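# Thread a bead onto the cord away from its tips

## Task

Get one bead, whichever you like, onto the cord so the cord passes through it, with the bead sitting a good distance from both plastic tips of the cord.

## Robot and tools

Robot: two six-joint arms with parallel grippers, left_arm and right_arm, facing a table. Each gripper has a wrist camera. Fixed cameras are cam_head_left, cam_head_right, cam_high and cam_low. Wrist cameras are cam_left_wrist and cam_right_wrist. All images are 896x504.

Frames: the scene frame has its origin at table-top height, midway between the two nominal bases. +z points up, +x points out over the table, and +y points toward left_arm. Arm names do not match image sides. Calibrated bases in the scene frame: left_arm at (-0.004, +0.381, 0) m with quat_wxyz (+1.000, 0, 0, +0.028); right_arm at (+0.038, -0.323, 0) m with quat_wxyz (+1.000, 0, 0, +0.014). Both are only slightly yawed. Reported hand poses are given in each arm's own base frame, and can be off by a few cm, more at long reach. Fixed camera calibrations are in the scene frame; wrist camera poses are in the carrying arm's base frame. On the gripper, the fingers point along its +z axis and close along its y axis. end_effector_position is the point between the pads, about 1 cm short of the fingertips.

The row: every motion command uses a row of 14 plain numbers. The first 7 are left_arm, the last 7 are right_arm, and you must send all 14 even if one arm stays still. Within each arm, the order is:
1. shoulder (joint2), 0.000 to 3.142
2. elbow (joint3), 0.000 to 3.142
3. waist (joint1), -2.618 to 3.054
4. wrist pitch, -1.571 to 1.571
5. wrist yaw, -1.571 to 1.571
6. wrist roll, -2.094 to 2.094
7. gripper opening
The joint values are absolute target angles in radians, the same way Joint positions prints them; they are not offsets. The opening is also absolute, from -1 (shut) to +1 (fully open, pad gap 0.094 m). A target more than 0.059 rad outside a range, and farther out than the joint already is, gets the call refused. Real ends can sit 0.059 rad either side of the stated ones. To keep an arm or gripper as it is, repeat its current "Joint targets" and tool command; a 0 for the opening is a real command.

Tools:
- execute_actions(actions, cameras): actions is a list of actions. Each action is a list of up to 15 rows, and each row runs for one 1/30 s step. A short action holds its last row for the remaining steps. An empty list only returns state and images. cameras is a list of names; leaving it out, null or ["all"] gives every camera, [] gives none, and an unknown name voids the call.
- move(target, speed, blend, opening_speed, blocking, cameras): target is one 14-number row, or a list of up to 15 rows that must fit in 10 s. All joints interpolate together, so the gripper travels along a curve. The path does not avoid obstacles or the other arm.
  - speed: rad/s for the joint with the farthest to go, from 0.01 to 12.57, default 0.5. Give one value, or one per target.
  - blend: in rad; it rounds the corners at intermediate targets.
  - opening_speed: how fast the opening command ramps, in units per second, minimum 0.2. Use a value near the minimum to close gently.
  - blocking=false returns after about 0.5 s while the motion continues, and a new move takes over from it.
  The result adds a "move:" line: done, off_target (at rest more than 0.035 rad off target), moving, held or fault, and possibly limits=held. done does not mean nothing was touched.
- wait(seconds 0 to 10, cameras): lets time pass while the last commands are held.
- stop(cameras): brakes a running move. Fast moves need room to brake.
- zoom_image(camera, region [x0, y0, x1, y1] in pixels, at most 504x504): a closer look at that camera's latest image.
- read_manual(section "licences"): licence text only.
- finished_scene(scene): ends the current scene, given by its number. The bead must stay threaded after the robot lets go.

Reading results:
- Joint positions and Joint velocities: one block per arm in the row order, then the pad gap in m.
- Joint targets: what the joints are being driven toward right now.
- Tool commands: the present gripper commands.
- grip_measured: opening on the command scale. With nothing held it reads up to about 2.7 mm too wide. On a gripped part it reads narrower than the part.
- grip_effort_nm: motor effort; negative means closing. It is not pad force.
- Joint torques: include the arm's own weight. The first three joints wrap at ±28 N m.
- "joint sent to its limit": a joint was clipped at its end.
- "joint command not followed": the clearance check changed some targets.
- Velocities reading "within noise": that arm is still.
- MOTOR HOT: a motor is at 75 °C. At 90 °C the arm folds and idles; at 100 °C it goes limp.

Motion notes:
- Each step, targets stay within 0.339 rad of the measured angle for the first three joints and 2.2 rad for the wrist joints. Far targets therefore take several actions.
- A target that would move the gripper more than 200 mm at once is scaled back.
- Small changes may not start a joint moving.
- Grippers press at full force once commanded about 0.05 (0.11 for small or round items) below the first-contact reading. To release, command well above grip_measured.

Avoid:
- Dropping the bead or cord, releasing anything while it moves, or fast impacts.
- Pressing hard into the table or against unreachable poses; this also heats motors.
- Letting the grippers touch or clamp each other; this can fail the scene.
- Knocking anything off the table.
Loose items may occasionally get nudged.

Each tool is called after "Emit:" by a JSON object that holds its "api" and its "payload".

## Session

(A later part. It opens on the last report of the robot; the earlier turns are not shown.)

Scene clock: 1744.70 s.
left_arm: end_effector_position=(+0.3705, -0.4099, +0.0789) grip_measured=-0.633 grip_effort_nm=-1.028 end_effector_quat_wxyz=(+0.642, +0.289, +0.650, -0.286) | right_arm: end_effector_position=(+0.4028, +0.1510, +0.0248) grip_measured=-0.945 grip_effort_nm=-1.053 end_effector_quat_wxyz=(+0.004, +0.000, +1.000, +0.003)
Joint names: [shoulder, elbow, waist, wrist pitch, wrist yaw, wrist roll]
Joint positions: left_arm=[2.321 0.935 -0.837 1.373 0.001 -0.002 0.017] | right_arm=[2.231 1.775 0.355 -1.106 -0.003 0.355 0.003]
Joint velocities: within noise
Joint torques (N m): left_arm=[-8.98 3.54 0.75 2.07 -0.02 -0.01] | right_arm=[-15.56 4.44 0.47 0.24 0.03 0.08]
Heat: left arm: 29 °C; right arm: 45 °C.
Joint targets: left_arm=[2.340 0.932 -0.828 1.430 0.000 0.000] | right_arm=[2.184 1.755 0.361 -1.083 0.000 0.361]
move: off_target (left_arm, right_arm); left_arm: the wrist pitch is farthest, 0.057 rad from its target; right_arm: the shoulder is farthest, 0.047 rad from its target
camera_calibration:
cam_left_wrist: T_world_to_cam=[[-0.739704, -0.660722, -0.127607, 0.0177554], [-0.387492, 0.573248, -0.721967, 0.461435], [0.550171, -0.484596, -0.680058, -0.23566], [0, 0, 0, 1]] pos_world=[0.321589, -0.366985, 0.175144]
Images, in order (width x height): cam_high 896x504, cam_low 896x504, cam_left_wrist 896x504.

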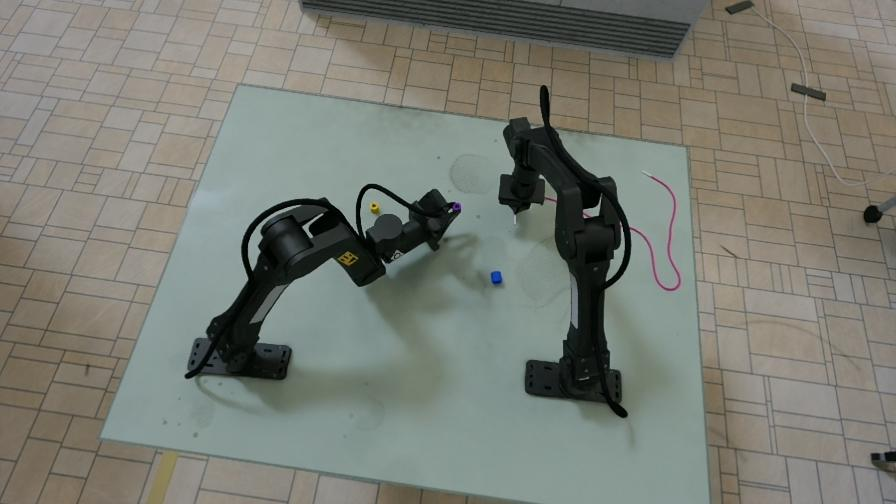

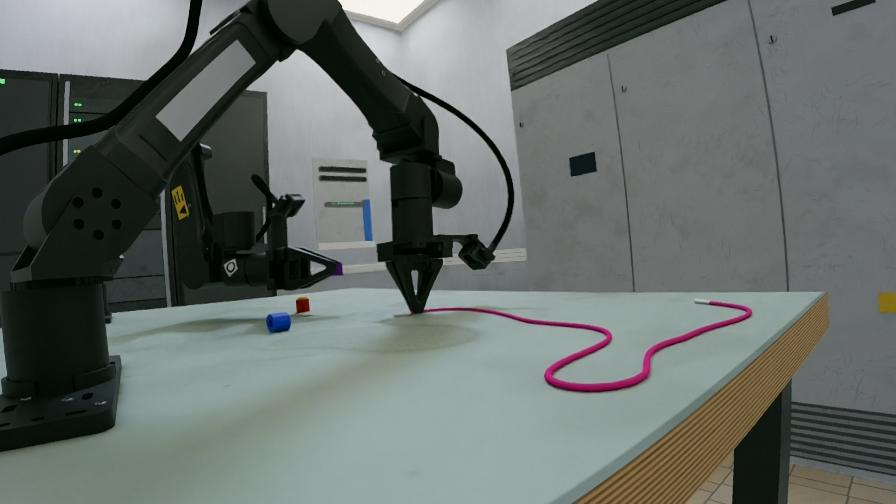

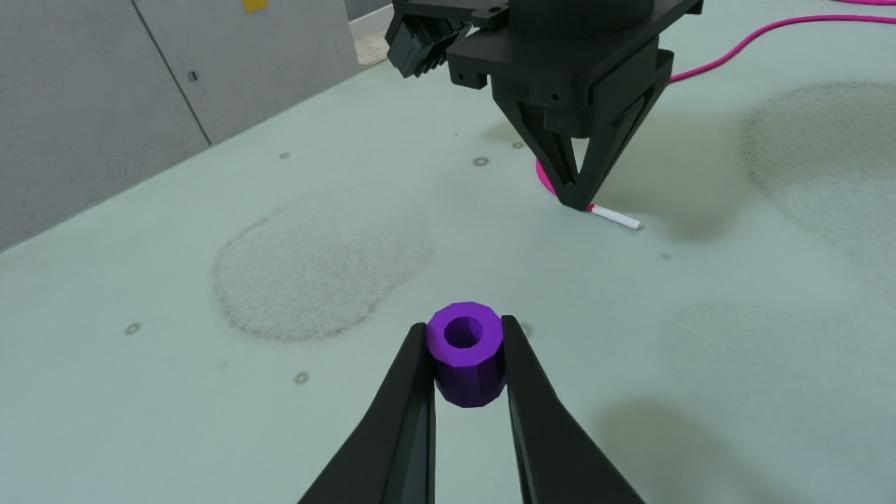

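Emit:
{"api": "move", "payload": {"target": [[2.340, 0.932, -0.828, 1.430, 0.0, 0.0, -0.70, 2.120, 2.000, 0.361, -1.380, 0.0, 0.361, -0.97], [2.340, 0.932, -0.828, 1.430, 0.0, 0.0, -0.70, 1.595, 1.180, 0.5, -0.350, 0.0, 0.15, -0.97], [2.340, 0.932, -0.828, 1.430, 0.0, 0.0, -0.70, 1.685, 0.420, 0.710, 1.285, 0.0, 0.0, -0.97]], "speed": [0.25, 0.5, 0.5], "blend": [0.05, 0.05, 0], "cameras": ["cam_left_wrist", "cam_right_wrist", "cam_high", "cam_low"]}}

Scene clock: 1769.20 s.
left_arm: end_effector_position=(+0.3705, -0.4099, +0.0790) grip_measured=-0.633 grip_effort_nm=-1.028 end_effector_quat_wxyz=(+0.642, +0.289, +0.650, -0.287) | right_arm: end_effector_position=(+0.3293, +0.2802, +0.1697) grip_measured=-0.946 grip_effort_nm=-1.053 end_effector_quat_wxyz=(+0.664, -0.243, +0.664, +0.245)
Joint names: [shoulder, elbow, waist, wrist pitch, wrist yaw, wrist roll]
Joint positions: left_arm=[2.321 0.935 -0.837 1.374 0.001 -0.002 0.017] | right_arm=[1.673 0.435 0.701 1.239 -0.003 0.003 0.003]
Joint velocities: within noise
Joint torques (N m): left_arm=[-8.99 3.54 0.73 2.07 -0.03 0.01] | right_arm=[-5.01 3.84 0.75 2.25 0 -0.01]
Heat: left arm: 29 °C; right arm: 44 °C.
Joint targets: left_arm=[2.340 0.932 -0.828 1.430 0.000 0.000] | right_arm=[1.685 0.420 0.710 1.285 0.000 0.000]
move: off_target (left_arm, right_arm); left_arm: the wrist pitch is farthest, 0.056 rad from its target; right_arm: the wrist pitch is farthest, 0.046 rad from its target
camera_calibration:
cam_left_wrist: T_world_to_cam=[[-0.739766, -0.660802, -0.126837, 0.0177514], [-0.387707, 0.572678, -0.722303, 0.461335], [0.549936, -0.48516, -0.679846, -0.235835], [0, 0, 0, 1]] pos_world=[0.321689, -0.366884, 0.175144]
cam_right_wrist: T_world_to_cam=[[0.644313, -0.757633, -0.104175, 0.0197537], [-0.564062, -0.378808, -0.733716, 0.441578], [0.516425, 0.531504, -0.671423, -0.0891049], [0, 0, 0, 1]] pos_world=[0.282366, 0.229599, 0.266224]
Images, in order (width x height): cam_high 896x504, cam_low 896x504, cam_left_wrist 896x504, cam_right_wrist 896x504.

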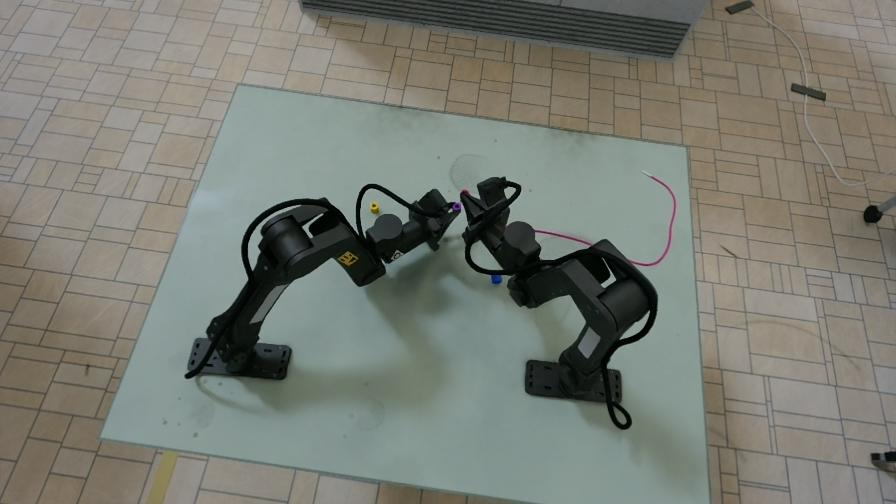

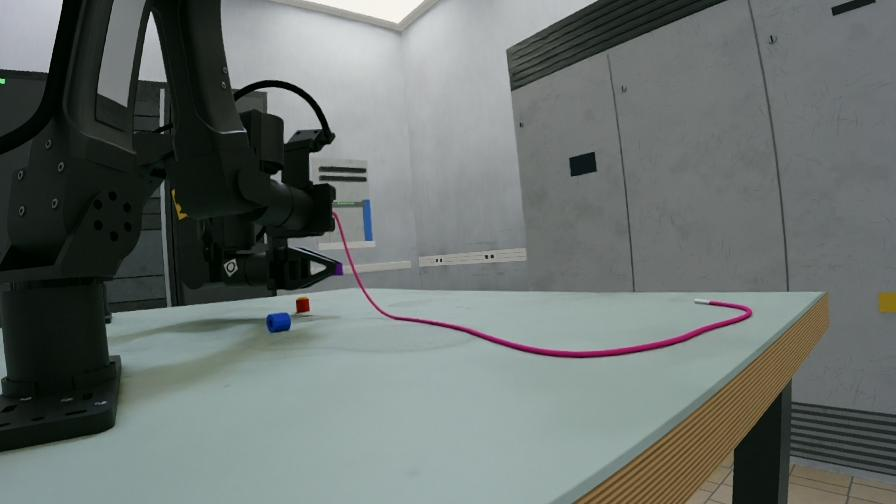

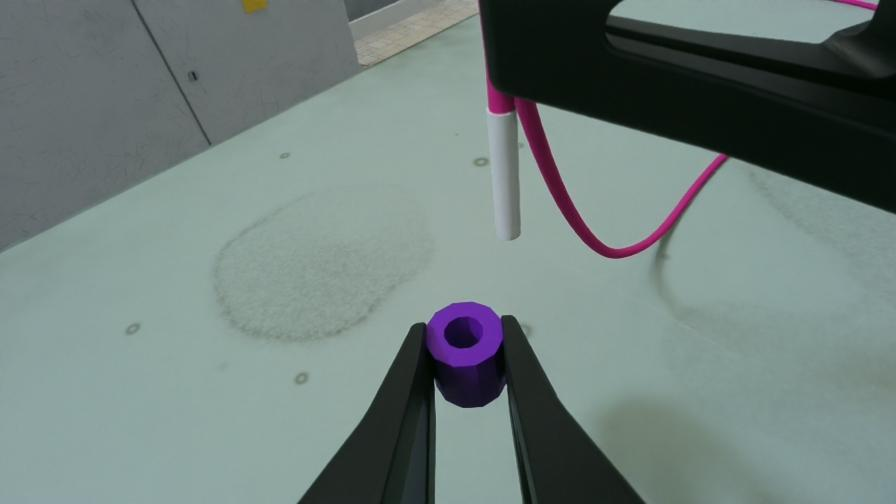

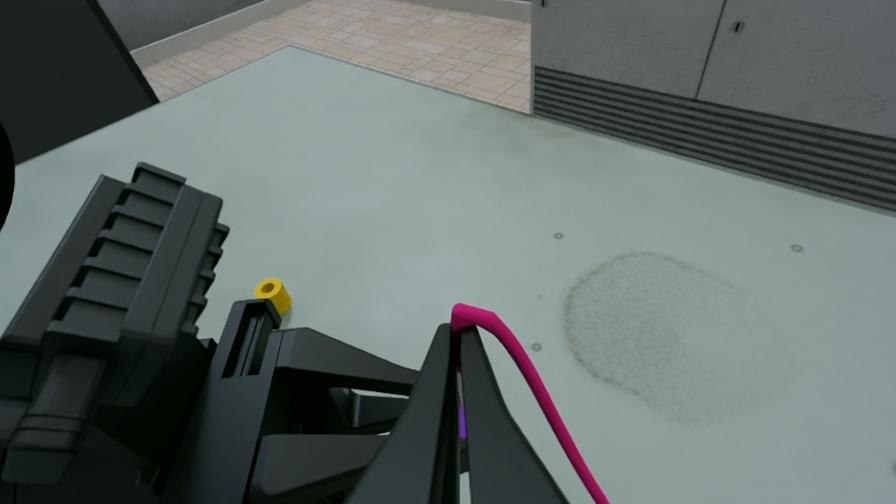

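Emit:
{"api": "move", "payload": {"target": [2.340, 0.932, -0.828, 1.430, 0.0, 0.0, -0.70, 1.726, 0.522, 0.728, 1.245, 0.0, 0.0, -0.97], "speed": 0.15, "cameras": ["cam_left_wrist"]}}

Scene clock: 1807.63 s.
left_arm: end_effector_position=(+0.3705, -0.4099, +0.0790) grip_measured=-0.633 grip_effort_nm=-1.028 end_effector_quat_wxyz=(+0.642, +0.289, +0.650, -0.287) | right_arm: end_effector_position=(+0.3342, +0.2950, +0.1747) grip_measured=-0.946 grip_effort_nm=-1.053 end_effector_quat_wxyz=(+0.667, -0.247, +0.656, +0.253)
Joint names: [shoulder, elbow, waist, wrist pitch, wrist yaw, wrist roll]
Joint positions: left_arm=[2.321 0.935 -0.837 1.374 0.001 -0.002 0.017] | right_arm=[1.712 0.49 0.72 1.24 -0.003 0.003 0.003]
Joint velocities: within noise
Joint torques (N m): left_arm=[-8.96 3.55 0.73 2.06 -0.03 0.01] | right_arm=[-5.27 7.58 0.76 1.84 0.01 0]
Heat: left arm: 31 °C; right arm: 39 °C.
Joint targets: left_arm=[2.340 0.932 -0.828 1.430 0.000 0.000] | right_arm=[1.726 0.522 0.728 1.245 0.000 0.000]
move: off_target (left_arm); left_arm: the wrist pitch is farthest, 0.056 rad from its target
camera_calibration:
cam_left_wrist: T_world_to_cam=[[-0.739766, -0.660802, -0.126837, 0.0177514], [-0.387707, 0.572678, -0.722303, 0.461335], [0.549936, -0.48516, -0.679846, -0.235835], [0, 0, 0, 1]] pos_world=[0.321689, -0.366884, 0.175144]
Images, in order (width x height): cam_left_wrist 896x504.

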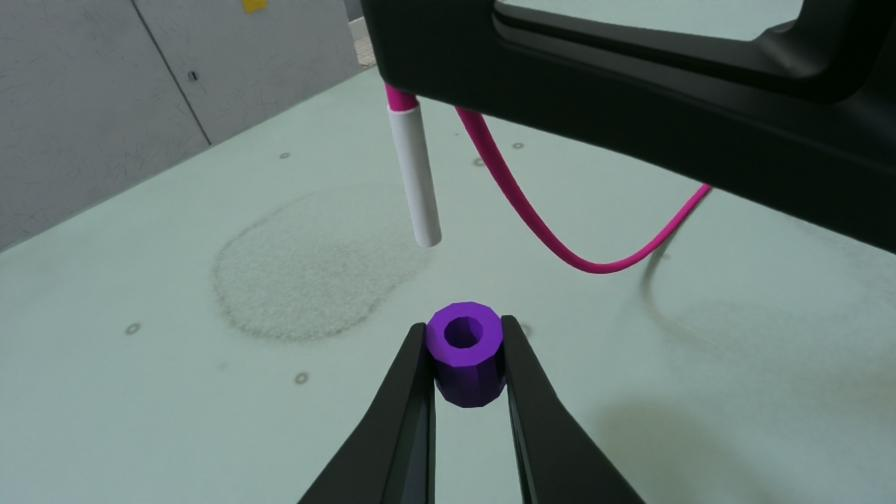

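Emit:
{"api": "move", "payload": {"target": [2.340, 0.932, -0.828, 1.430, 0.0, 0.0, -0.70, 1.768, 0.450, 0.730, 1.335, 0.0, 0.0, -0.97], "speed": 0.12, "cameras": ["cam_left_wrist"]}}

Scene clock: 1836.23 s.
left_arm: end_effector_position=(+0.3705, -0.4099, +0.0790) grip_measured=-0.633 grip_effort_nm=-1.028 end_effector_quat_wxyz=(+0.642, +0.289, +0.650, -0.287) | right_arm: end_effector_position=(+0.3318, +0.2929, +0.1585) grip_measured=-0.946 grip_effort_nm=-1.053 end_effector_quat_wxyz=(+0.660, -0.250, +0.663, +0.250)
Joint names: [shoulder, elbow, waist, wrist pitch, wrist yaw, wrist roll]
Joint positions: left_arm=[2.321 0.935 -0.837 1.374 0.001 -0.002 0.017] | right_arm=[1.755 0.465 0.72 1.287 -0.003 0.002 0.003]
Joint velocities: within noise
Joint torques (N m): left_arm=[-8.95 3.55 0.73 2.07 -0.02 0.01] | right_arm=[-5.5 3.62 0.92 2.3 0.01 -0.01]
Heat: left arm: 33 °C; right arm: 38 °C.
Joint targets: left_arm=[2.340 0.932 -0.828 1.430 0.000 0.000] | right_arm=[1.768 0.450 0.730 1.335 0.000 0.000]
move: off_target (left_arm, right_arm); left_arm: the wrist pitch is farthest, 0.056 rad from its target; right_arm: the wrist pitch is farthest, 0.048 rad from its target
camera_calibration:
cam_left_wrist: T_world_to_cam=[[-0.739766, -0.660802, -0.126837, 0.0177514], [-0.387707, 0.572678, -0.722303, 0.461335], [0.549936, -0.48516, -0.679846, -0.235835], [0, 0, 0, 1]] pos_world=[0.321689, -0.366884, 0.175144]
Images, in order (width x height): cam_left_wrist 896x504.

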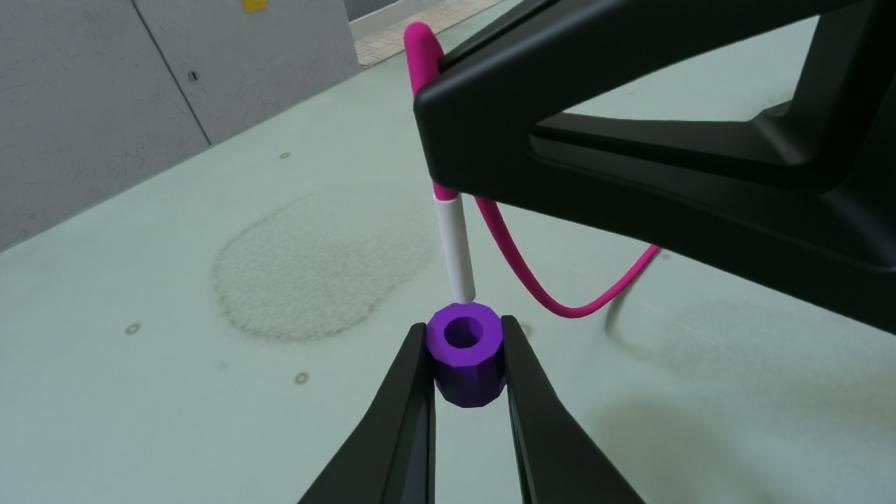

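Emit:
{"api": "move", "payload": {"target": [2.340, 0.932, -0.828, 1.430, 0.0, 0.0, -0.70, 1.830, 0.449, 0.733, 1.402, 0.0, 0.0, -0.97], "speed": 0.12, "cameras": ["cam_left_wrist"]}}

Emit:
{"api": "zoom_image", "payload": {"camera": "cam_left_wrist", "region": [380, 200, 560, 420]}}

Scene clock: 1854.17 s.
left_arm: end_effector_position=(+0.3705, -0.4099, +0.0790) grip_measured=-0.633 grip_effort_nm=-1.028 end_effector_quat_wxyz=(+0.642, +0.289, +0.650, -0.287) | right_arm: end_effector_position=(+0.3322, +0.2957, +0.1484) grip_measured=-0.946 grip_effort_nm=-1.057 end_effector_quat_wxyz=(+0.660, -0.251, +0.661, +0.252)
Joint names: [shoulder, elbow, waist, wrist pitch, wrist yaw, wrist roll]
Joint positions: left_arm=[2.321 0.935 -0.837 1.374 0.001 -0.002 0.017] | right_arm=[1.816 0.465 0.724 1.35 -0.003 0.002 0.003]
Joint velocities: within noise
Joint torques (N m): left_arm=[-8.95 3.55 0.75 2.05 -0.03 0.01] | right_arm=[-5.64 3.25 0.79 2.32 0.02 -0.03]
Heat: left arm: 33 °C; right arm: 37 °C.
Joint targets: left_arm=[2.340 0.932 -0.828 1.430 0.000 0.000] | right_arm=[1.830 0.449 0.733 1.402 0.000 0.000]
move: off_target (left_arm, right_arm); left_arm: the wrist pitch is farthest, 0.056 rad from its target; right_arm: the wrist pitch is farthest, 0.052 rad from its target
camera_calibration:
cam_left_wrist: T_world_to_cam=[[-0.739766, -0.660802, -0.126837, 0.0177514], [-0.387707, 0.572678, -0.722303, 0.461335], [0.549936, -0.48516, -0.679846, -0.235835], [0, 0, 0, 1]] pos_world=[0.321689, -0.366884, 0.175144]
Images, in order (width x height): cam_left_wrist 896x504.

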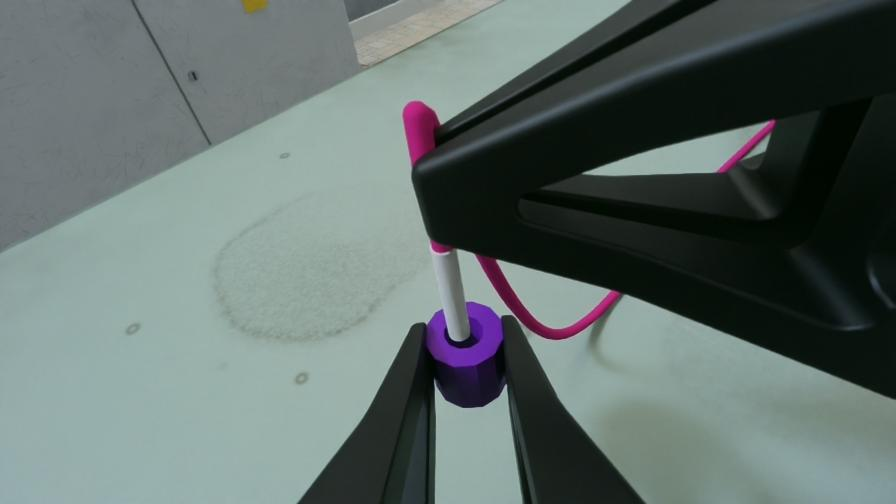

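Scaled by 2.291 from the camera's 896x504 image, which has a finer 1280x720 frame.

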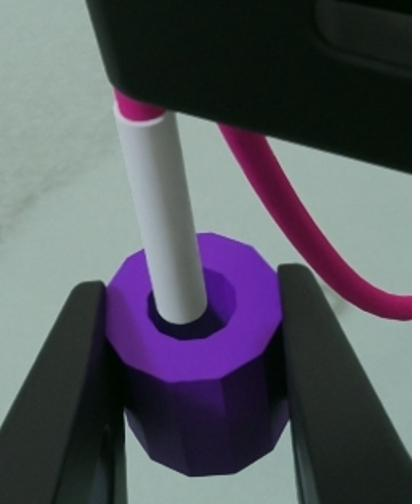

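Emit:
{"api": "move", "payload": {"target": [2.340, 0.932, -0.828, 1.430, 0.0, 0.0, -0.70, 1.863, 0.444, 0.713, 1.441, 0.0, 0.0, -0.97], "speed": 0.1, "cameras": ["cam_left_wrist"]}}

Emit:
{"api": "zoom_image", "payload": {"camera": "cam_left_wrist", "region": [380, 200, 560, 420]}}

Scene clock: 1876.30 s.
left_arm: end_effector_position=(+0.3705, -0.4099, +0.0790) grip_measured=-0.633 grip_effort_nm=-1.033 end_effector_quat_wxyz=(+0.642, +0.289, +0.650, -0.287) | right_arm: end_effector_position=(+0.3328, +0.2963, +0.1438) grip_measured=-0.946 grip_effort_nm=-1.057 end_effector_quat_wxyz=(+0.662, -0.251, +0.660, +0.252)
Joint names: [shoulder, elbow, waist, wrist pitch, wrist yaw, wrist roll]
Joint positions: left_arm=[2.321 0.935 -0.837 1.374 0.001 -0.002 0.017] | right_arm=[1.848 0.465 0.724 1.387 -0.003 0.001 0.003]
Joint velocities: within noise
Joint torques (N m): left_arm=[-8.96 3.54 0.73 2.07 -0.02 0.01] | right_arm=[-5.68 2.77 -0.95 2.32 0.01 0.01]
Heat: left arm: 34 °C; right arm: 36 °C.
Joint targets: left_arm=[2.340 0.932 -0.828 1.430 0.000 0.000] | right_arm=[1.863 0.444 0.713 1.441 0.000 0.000]
move: off_target (left_arm, right_arm); left_arm: the wrist pitch is farthest, 0.056 rad from its target; right_arm: the wrist pitch is farthest, 0.054 rad from its target
camera_calibration:
cam_left_wrist: T_world_to_cam=[[-0.739766, -0.660802, -0.126837, 0.0177514], [-0.387707, 0.572678, -0.722303, 0.461335], [0.549936, -0.48516, -0.679846, -0.235835], [0, 0, 0, 1]] pos_world=[0.321689, -0.366884, 0.175144]
Images, in order (width x height): cam_left_wrist 896x504.

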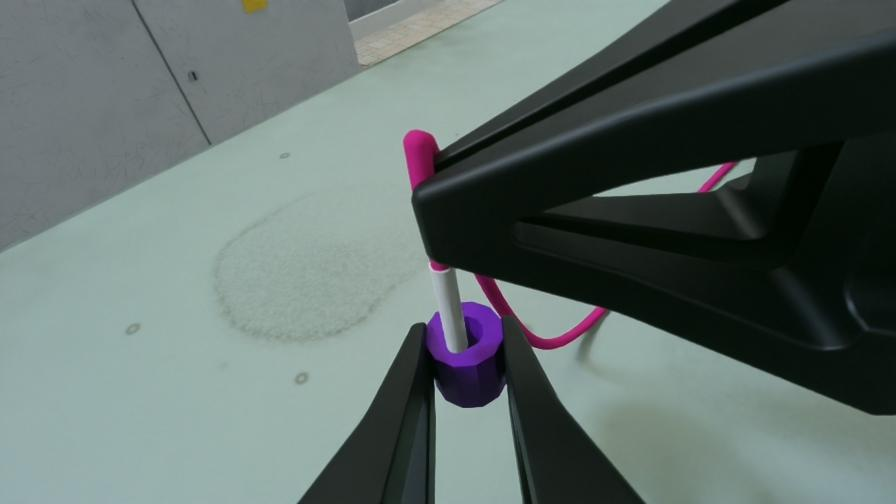

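Scaled by 2.291 from the camera's 896x504 image, which has a finer 1280x720 frame.

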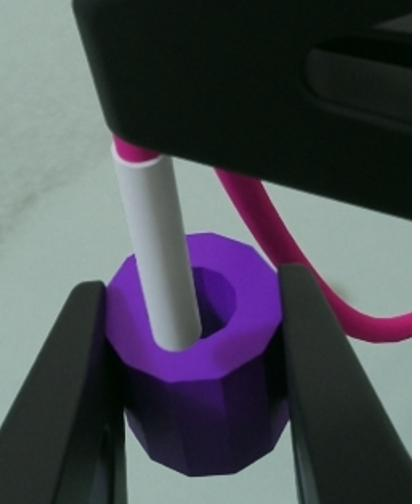

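Emit:
{"api": "move", "payload": {"target": [2.340, 0.932, -0.828, 1.430, 0.0, 0.0, -0.70, 1.777, 0.449, 0.705, 1.375, 0.0, 0.0, -0.97], "speed": 0.1, "cameras": ["cam_left_wrist"]}}

Emit:
{"api": "zoom_image", "payload": {"camera": "cam_left_wrist", "region": [380, 200, 560, 420]}}

Scene clock: 1914.37 s.
left_arm: end_effector_position=(+0.3705, -0.4099, +0.0790) grip_measured=-0.633 grip_effort_nm=-1.023 end_effector_quat_wxyz=(+0.642, +0.289, +0.650, -0.287) | right_arm: end_effector_position=(+0.3350, +0.2921, +0.1561) grip_measured=-0.946 grip_effort_nm=-1.057 end_effector_quat_wxyz=(+0.670, -0.245, +0.654, +0.251)
Joint names: [shoulder, elbow, waist, wrist pitch, wrist yaw, wrist roll]
Joint positions: left_arm=[2.321 0.935 -0.837 1.374 0.001 -0.002 0.017] | right_arm=[1.81 0.465 0.714 1.37 -0.003 0.001 0.003]
Joint velocities: within noise
Joint torques (N m): left_arm=[-8.96 3.54 0.75 2.06 -0.03 0.01] | right_arm=[-9.28 3.23 -0.77 1.87 0.02 0.01]
Heat: left arm: 36 °C; right arm: 40 °C.
Joint targets: left_arm=[2.340 0.932 -0.828 1.430 0.000 0.000] | right_arm=[1.777 0.449 0.705 1.375 0.000 0.000]
move: off_target (left_arm); left_arm: the wrist pitch is farthest, 0.056 rad from its target
camera_calibration:
cam_left_wrist: T_world_to_cam=[[-0.739766, -0.660802, -0.126837, 0.0177514], [-0.387707, 0.572678, -0.722303, 0.461335], [0.549936, -0.48516, -0.679846, -0.235835], [0, 0, 0, 1]] pos_world=[0.321689, -0.366884, 0.175144]
Images, in order (width x height): cam_left_wrist 896x504.

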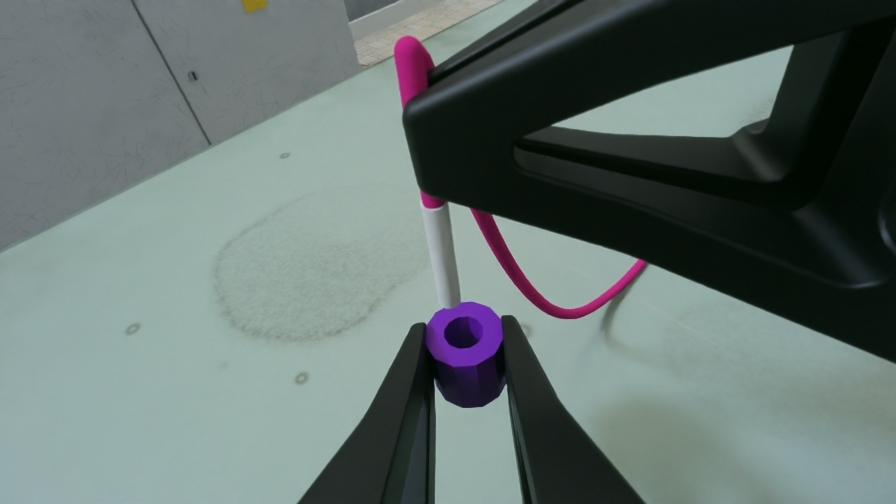

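Scaled by 2.291 from the camera's 896x504 image, which has a finer 1280x720 frame.

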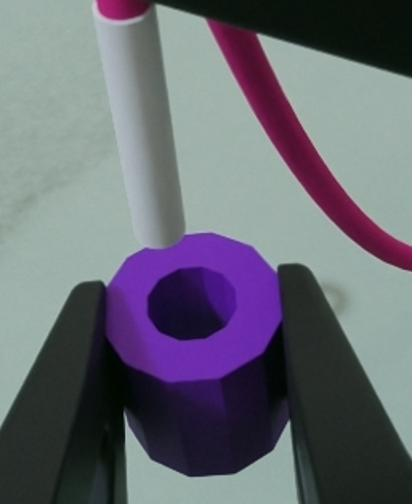

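Emit:
{"api": "move", "payload": {"target": [2.340, 0.932, -0.828, 1.430, 0.0, 0.0, -0.70, 1.841, 0.449, 0.702, 1.369, 0.0, 0.0, -0.97], "speed": 0.1, "cameras": ["cam_left_wrist"]}}

Emit:
{"api": "zoom_image", "payload": {"camera": "cam_left_wrist", "region": [380, 200, 560, 420]}}

Scene clock: 1953.07 s.
left_arm: end_effector_position=(+0.3705, -0.4099, +0.0790) grip_measured=-0.633 grip_effort_nm=-1.028 end_effector_quat_wxyz=(+0.642, +0.289, +0.650, -0.287) | right_arm: end_effector_position=(+0.3354, +0.2925, +0.1461) grip_measured=-0.946 grip_effort_nm=-1.053 end_effector_quat_wxyz=(+0.661, -0.248, +0.663, +0.248)
Joint names: [shoulder, elbow, waist, wrist pitch, wrist yaw, wrist roll]
Joint positions: left_arm=[2.321 0.935 -0.837 1.374 0.001 -0.002 0.017] | right_arm=[1.827 0.465 0.714 1.36 -0.003 0.001 0.003]
Joint velocities: within noise
Joint torques (N m): left_arm=[-8.96 3.55 0.73 2.06 -0.03 0.01] | right_arm=[-5.76 3.11 -0.99 1.89 0.01 -0.01]
Heat: left arm: 37 °C; right arm: 38 °C.
Joint targets: left_arm=[2.340 0.932 -0.828 1.430 0.000 0.000] | right_arm=[1.841 0.449 0.702 1.369 0.000 0.000]
move: off_target (left_arm); left_arm: the wrist pitch is farthest, 0.056 rad from its target
camera_calibration:
cam_left_wrist: T_world_to_cam=[[-0.739766, -0.660802, -0.126837, 0.0177514], [-0.387707, 0.572678, -0.722303, 0.461335], [0.549936, -0.48516, -0.679846, -0.235835], [0, 0, 0, 1]] pos_world=[0.321689, -0.366884, 0.175144]
Images, in order (width x height): cam_left_wrist 896x504.

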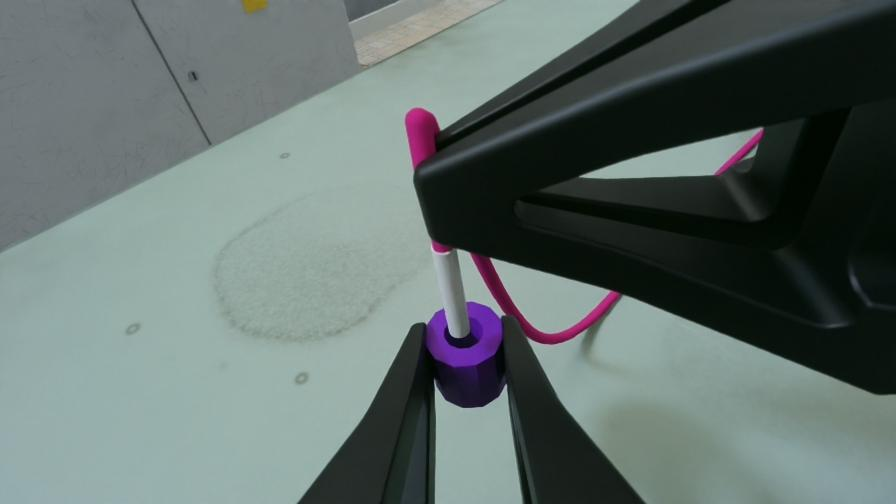

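Scaled by 2.291 from the camera's 896x504 image, which has a finer 1280x720 frame.

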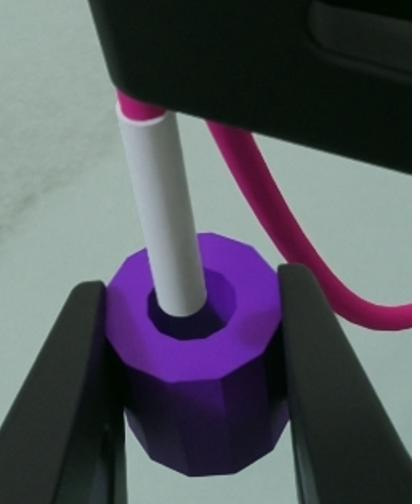

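Emit:
{"api": "move", "payload": {"target": [2.340, 0.932, -0.828, 1.430, 0.0, 0.0, -0.70, 1.867, 0.449, 0.698, 1.443, 0.0, 0.0, -0.97], "speed": 0.08, "cameras": ["cam_left_wrist"]}}

Emit:
{"api": "zoom_image", "payload": {"camera": "cam_left_wrist", "region": [380, 200, 560, 420]}}

Scene clock: 1965.33 s.
left_arm: end_effector_position=(+0.3705, -0.4099, +0.0790) grip_measured=-0.633 grip_effort_nm=-1.028 end_effector_quat_wxyz=(+0.642, +0.289, +0.650, -0.287) | right_arm: end_effector_position=(+0.3379, +0.2906, +0.1429) grip_measured=-0.946 grip_effort_nm=-1.057 end_effector_quat_wxyz=(+0.664, -0.245, +0.662, +0.246)
Joint names: [shoulder, elbow, waist, wrist pitch, wrist yaw, wrist roll]
Joint positions: left_arm=[2.321 0.935 -0.837 1.374 0.001 -0.002 0.017] | right_arm=[1.852 0.465 0.707 1.389 -0.003 0.001 0.003]
Joint velocities: within noise
Joint torques (N m): left_arm=[-8.96 3.55 0.75 2.06 -0.02 0.01] | right_arm=[-5.7 3.08 -0.8 2.36 0.03 -0.01]
Heat: left arm: 38 °C; right arm: 37 °C.
Joint targets: left_arm=[2.340 0.932 -0.828 1.430 0.000 0.000] | right_arm=[1.867 0.449 0.698 1.443 0.000 0.000]
move: off_target (left_arm, right_arm); left_arm: the wrist pitch is farthest, 0.056 rad from its target; right_arm: the wrist pitch is farthest, 0.054 rad from its target
camera_calibration:
cam_left_wrist: T_world_to_cam=[[-0.739766, -0.660802, -0.126837, 0.0177514], [-0.387707, 0.572678, -0.722303, 0.461335], [0.549936, -0.48516, -0.679846, -0.235835], [0, 0, 0, 1]] pos_world=[0.321689, -0.366884, 0.175144]
Images, in order (width x height): cam_left_wrist 896x504.

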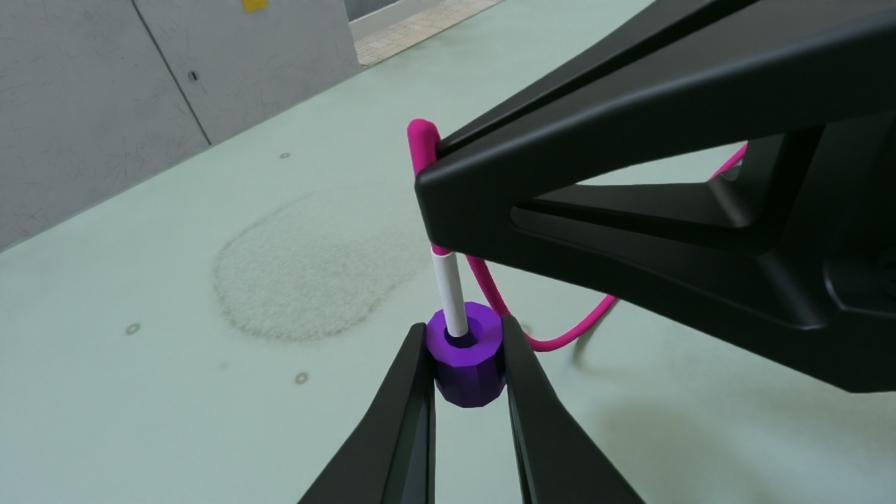

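Scaled by 2.291 from the camera's 896x504 image, which has a finer 1280x720 frame.

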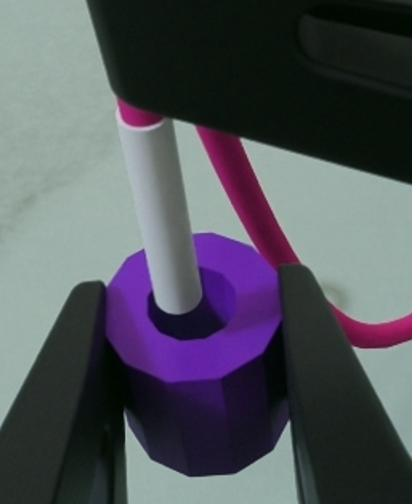

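Emit:
{"api": "move", "payload": {"target": [2.340, 0.932, -0.828, 1.430, 0.0, 0.0, -0.70, 1.891, 0.449, 0.698, 1.466, 0.0, 0.0, -0.97], "speed": 0.08, "cameras": ["cam_left_wrist"]}}

Emit:
{"api": "zoom_image", "payload": {"camera": "cam_left_wrist", "region": [380, 200, 560, 420]}}

Scene clock: 1985.60 s.
left_arm: end_effector_position=(+0.3705, -0.4099, +0.0790) grip_measured=-0.633 grip_effort_nm=-1.028 end_effector_quat_wxyz=(+0.642, +0.289, +0.650, -0.287) | right_arm: end_effector_position=(+0.3384, +0.2908, +0.1383) grip_measured=-0.946 grip_effort_nm=-1.053 end_effector_quat_wxyz=(+0.663, -0.245, +0.663, +0.246)
Joint names: [shoulder, elbow, waist, wrist pitch, wrist yaw, wrist roll]
Joint positions: left_arm=[2.321 0.935 -0.837 1.374 0.001 -0.002 0.017] | right_arm=[1.876 0.465 0.706 1.412 -0.003 0.001 0.003]
Joint velocities: within noise
Joint torques (N m): left_arm=[-8.96 3.55 0.73 2.06 -0.03 0.01] | right_arm=[-5.79 2.95 -0.81 2.36 0.01 0]
Heat: left arm: 38 °C; right arm: 41 °C.
Joint targets: left_arm=[2.340 0.932 -0.828 1.430 0.000 0.000] | right_arm=[1.891 0.449 0.698 1.466 0.000 0.000]
move: off_target (left_arm, right_arm); left_arm: the wrist pitch is farthest, 0.056 rad from its target; right_arm: the wrist pitch is farthest, 0.054 rad from its target
camera_calibration:
cam_left_wrist: T_world_to_cam=[[-0.739766, -0.660802, -0.126837, 0.0177514], [-0.387707, 0.572678, -0.722303, 0.461335], [0.549936, -0.48516, -0.679846, -0.235835], [0, 0, 0, 1]] pos_world=[0.321689, -0.366884, 0.175144]
Images, in order (width x height): cam_left_wrist 896x504.

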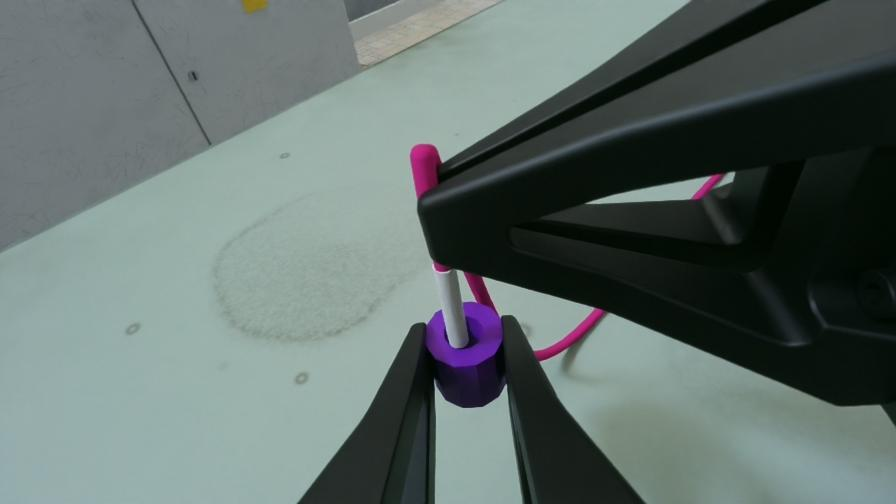

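Scaled by 2.291 from the camera's 896x504 image, which has a finer 1280x720 frame.

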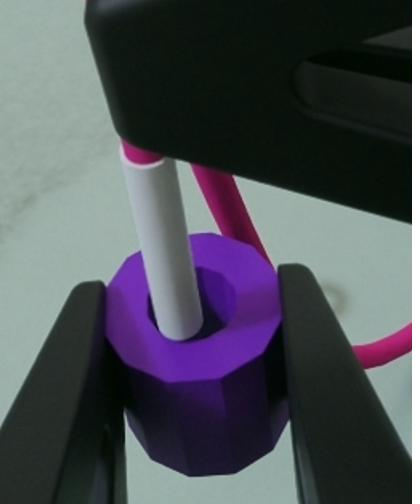

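Emit:
{"api": "move", "payload": {"target": [2.340, 0.932, -0.828, 1.430, 0.0, 0.0, -0.70, 1.891, 0.449, 0.690, 1.466, 0.0, 0.0, -0.97], "speed": 0.08, "cameras": ["cam_left_wrist"]}}

Emit:
{"api": "zoom_image", "payload": {"camera": "cam_left_wrist", "region": [380, 200, 560, 420]}}

Scene clock: 2003.00 s.
left_arm: end_effector_position=(+0.3705, -0.4099, +0.0790) grip_measured=-0.633 grip_effort_nm=-1.033 end_effector_quat_wxyz=(+0.642, +0.289, +0.650, -0.287) | right_arm: end_effector_position=(+0.3407, +0.2881, +0.1384) grip_measured=-0.946 grip_effort_nm=-1.057 end_effector_quat_wxyz=(+0.664, -0.243, +0.664, +0.243)
Joint names: [shoulder, elbow, waist, wrist pitch, wrist yaw, wrist roll]
Joint positions: left_arm=[2.321 0.935 -0.837 1.374 0.001 -0.002 0.017] | right_arm=[1.876 0.465 0.698 1.412 -0.003 0 0.003]
Joint velocities: within noise
Joint torques (N m): left_arm=[-8.95 3.55 0.73 2.06 -0.02 0.01] | right_arm=[-5.72 2.89 -0.8 2.33 0.01 0]
Heat: left arm: 39 °C; right arm: 43 °C.
Joint targets: left_arm=[2.340 0.932 -0.828 1.430 0.000 0.000] | right_arm=[1.891 0.449 0.690 1.466 0.000 0.000]
move: off_target (left_arm, right_arm); left_arm: the wrist pitch is farthest, 0.056 rad from its target; right_arm: the wrist pitch is farthest, 0.054 rad from its target
camera_calibration:
cam_left_wrist: T_world_to_cam=[[-0.739766, -0.660802, -0.126837, 0.0177514], [-0.387707, 0.572678, -0.722303, 0.461335], [0.549936, -0.48516, -0.679846, -0.235835], [0, 0, 0, 1]] pos_world=[0.321689, -0.366884, 0.175144]
Images, in order (width x height): cam_left_wrist 896x504.

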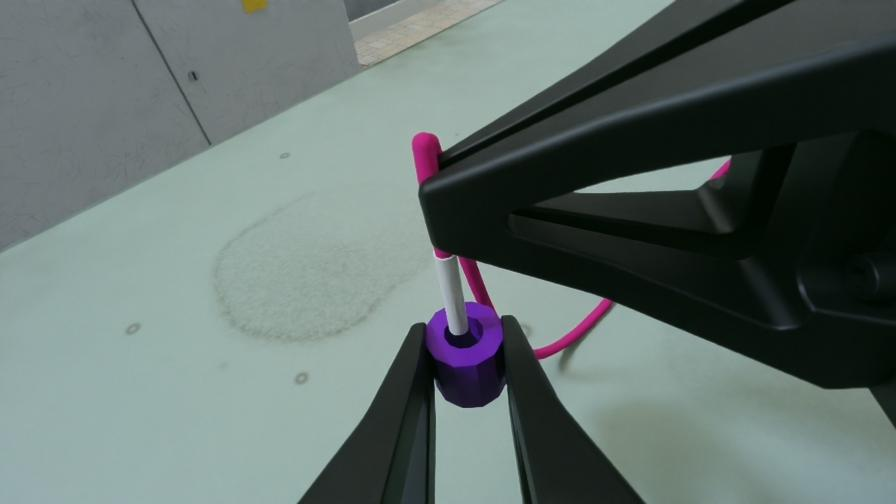

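Scaled by 2.291 from the camera's 896x504 image, which has a finer 1280x720 frame.

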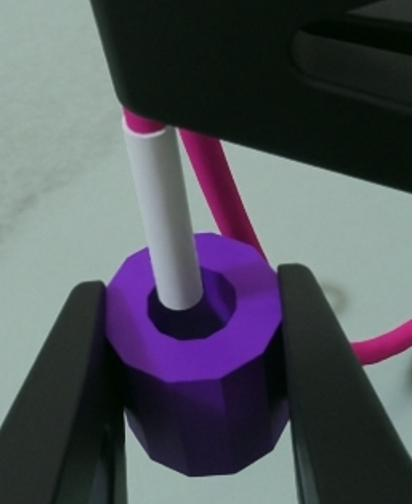

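Emit:
{"api": "move", "payload": {"target": [2.340, 0.932, -0.828, 1.430, 0.0, 0.0, -0.70, 1.921, 0.444, 0.690, 1.500, 0.0, 0.0, -0.97], "speed": 0.08, "cameras": ["cam_left_wrist"]}}

Emit:
{"api": "zoom_image", "payload": {"camera": "cam_left_wrist", "region": [380, 200, 560, 420]}}

Scene clock: 2013.50 s.
left_arm: end_effector_position=(+0.3705, -0.4099, +0.0790) grip_measured=-0.633 grip_effort_nm=-1.033 end_effector_quat_wxyz=(+0.642, +0.289, +0.650, -0.287) | right_arm: end_effector_position=(+0.3411, +0.2884, +0.1320) grip_measured=-0.946 grip_effort_nm=-1.057 end_effector_quat_wxyz=(+0.663, -0.243, +0.665, +0.243)
Joint names: [shoulder, elbow, waist, wrist pitch, wrist yaw, wrist roll]
Joint positions: left_arm=[2.321 0.935 -0.837 1.374 0.001 -0.002 0.017] | right_arm=[1.906 0.465 0.698 1.437 -0.003 0 0.003]
Joint velocities: within noise
Joint torques (N m): left_arm=[-8.98 3.55 0.73 2.06 -0.02 0] | right_arm=[-5.89 2.39 -0.76 2.44 0.02 0]
Heat: left arm: 39 °C; right arm: 43 °C.
Joint targets: left_arm=[2.340 0.932 -0.828 1.430 0.000 0.000] | right_arm=[1.921 0.444 0.690 1.500 0.000 0.000]
move: off_target (left_arm, right_arm); left_arm: the wrist pitch is farthest, 0.056 rad from its target; right_arm: the wrist pitch is farthest, 0.063 rad from its target
camera_calibration:
cam_left_wrist: T_world_to_cam=[[-0.739766, -0.660802, -0.126837, 0.0177514], [-0.387707, 0.572678, -0.722303, 0.461335], [0.549936, -0.48516, -0.679846, -0.235835], [0, 0, 0, 1]] pos_world=[0.321689, -0.366884, 0.175144]
Images, in order (width x height): cam_left_wrist 896x504.

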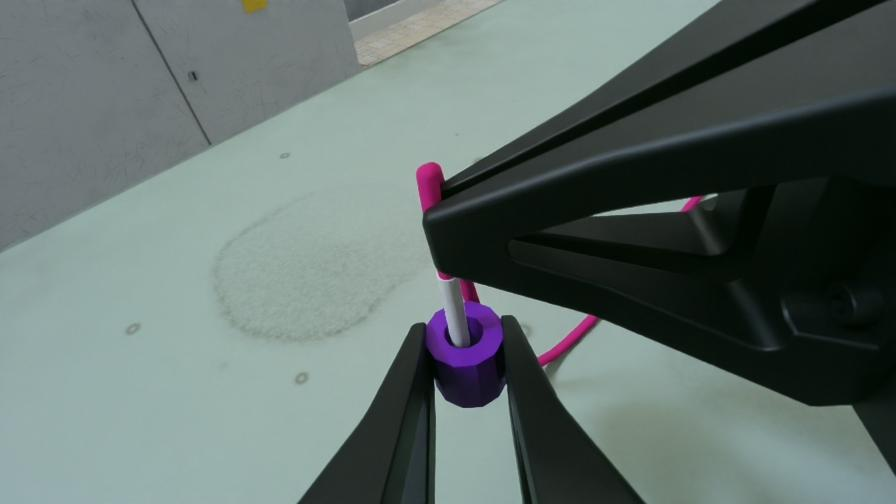

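Scaled by 2.291 from the camera's 896x504 image, which has a finer 1280x720 frame.

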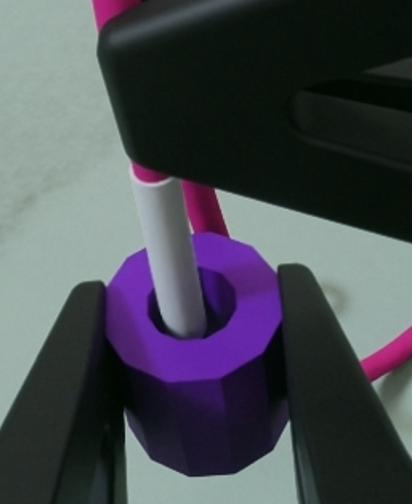

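Emit:
{"api": "move", "payload": {"target": [2.340, 0.932, -0.828, 1.430, 0.0, 0.0, -0.70, 1.957, 0.441, 0.690, 1.542, 0.0, 0.0, -0.97], "speed": 0.08, "cameras": ["cam_left_wrist"]}}

Emit:
{"api": "zoom_image", "payload": {"camera": "cam_left_wrist", "region": [380, 200, 560, 420]}}

Scene clock: 2024.53 s.
left_arm: end_effector_position=(+0.3705, -0.4099, +0.0790) grip_measured=-0.633 grip_effort_nm=-1.028 end_effector_quat_wxyz=(+0.642, +0.289, +0.650, -0.287) | right_arm: end_effector_position=(+0.3395, +0.2871, +0.1179) grip_measured=-0.946 grip_effort_nm=-1.053 end_effector_quat_wxyz=(+0.654, -0.247, +0.674, +0.239)
Joint names: [shoulder, elbow, waist, wrist pitch, wrist yaw, wrist roll]
Joint positions: left_arm=[2.321 0.935 -0.837 1.374 0.001 -0.002 0.017] | right_arm=[1.942 0.455 0.698 1.455 -0.003 0 0.003]
Joint velocities: within noise
Joint torques (N m): left_arm=[-8.96 3.54 0.73 2.06 -0.03 0.01] | right_arm=[-5.91 2.66 -0.72 2.67 0.02 -0.01]
Heat: left arm: 39 °C; right arm: 43 °C.
Joint targets: left_arm=[2.340 0.932 -0.828 1.430 0.000 0.000] | right_arm=[1.957 0.441 0.690 1.542 0.000 0.000]
move: off_target (left_arm, right_arm); left_arm: the wrist pitch is farthest, 0.056 rad from its target; right_arm: the wrist pitch is farthest, 0.087 rad from its target
camera_calibration:
cam_left_wrist: T_world_to_cam=[[-0.739766, -0.660802, -0.126837, 0.0177514], [-0.387707, 0.572678, -0.722303, 0.461335], [0.549936, -0.48516, -0.679846, -0.235835], [0, 0, 0, 1]] pos_world=[0.321689, -0.366884, 0.175144]
Images, in order (width x height): cam_left_wrist 896x504.

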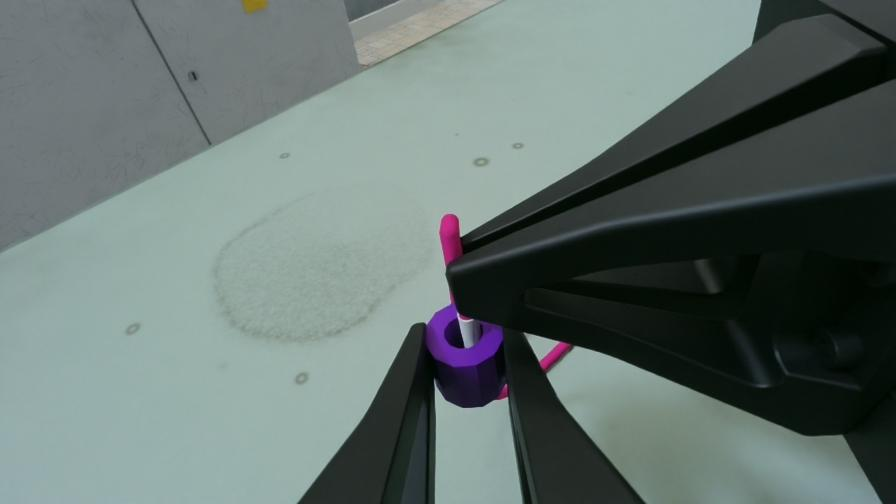

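Scaled by 2.291 from the camera's 896x504 image, which has a finer 1280x720 frame.

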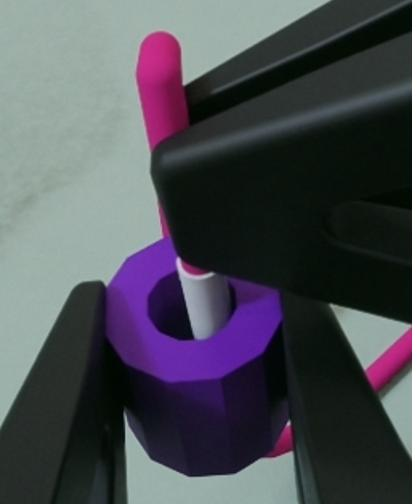

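Emit:
{"api": "move", "payload": {"target": [2.340, 0.932, -0.828, 1.430, 0.0, 0.0, -0.70, 1.490, 0.560, 0.690, 1.000, 0.0, 0.0, -0.97], "speed": 0.15, "cameras": ["cam_left_wrist"]}}

Scene clock: 2157.27 s.
left_arm: end_effector_position=(+0.3705, -0.4099, +0.0790) grip_measured=-0.633 grip_effort_nm=-1.028 end_effector_quat_wxyz=(+0.642, +0.289, +0.650, -0.287) | right_arm: end_effector_position=(+0.3347, +0.2830, +0.2086) grip_measured=-0.946 grip_effort_nm=-1.053 end_effector_quat_wxyz=(+0.664, -0.243, +0.664, +0.243)
Joint names: [shoulder, elbow, waist, wrist pitch, wrist yaw, wrist roll]
Joint positions: left_arm=[2.321 0.935 -0.837 1.374 0.001 -0.002 0.017] | right_arm=[1.52 0.521 0.698 0.999 -0.003 0 0.003]
Joint velocities: within noise
Joint torques (N m): left_arm=[-8.96 3.54 0.72 2.06 -0.02 0] | right_arm=[-7.92 9.02 -0.75 1.82 0.03 -0.01]
Heat: left arm: 41 °C; right arm: 53 °C.
Joint targets: left_arm=[2.340 0.932 -0.828 1.430 0.000 0.000] | right_arm=[1.490 0.560 0.690 1.000 0.000 0.000]
move: off_target (left_arm, right_arm); left_arm: the wrist pitch is farthest, 0.056 rad from its target; right_arm: the elbow is farthest, 0.039 rad from its target
camera_calibration:
cam_left_wrist: T_world_to_cam=[[-0.739766, -0.660802, -0.126837, 0.0177514], [-0.387707, 0.572678, -0.722303, 0.461335], [0.549936, -0.48516, -0.679846, -0.235835], [0, 0, 0, 1]] pos_world=[0.321689, -0.366884, 0.175144]
Images, in order (width x height): cam_left_wrist 896x504.

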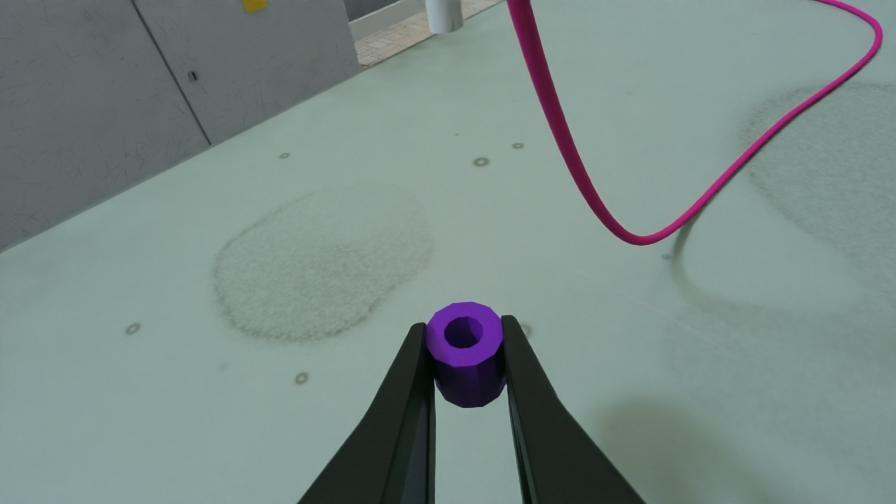

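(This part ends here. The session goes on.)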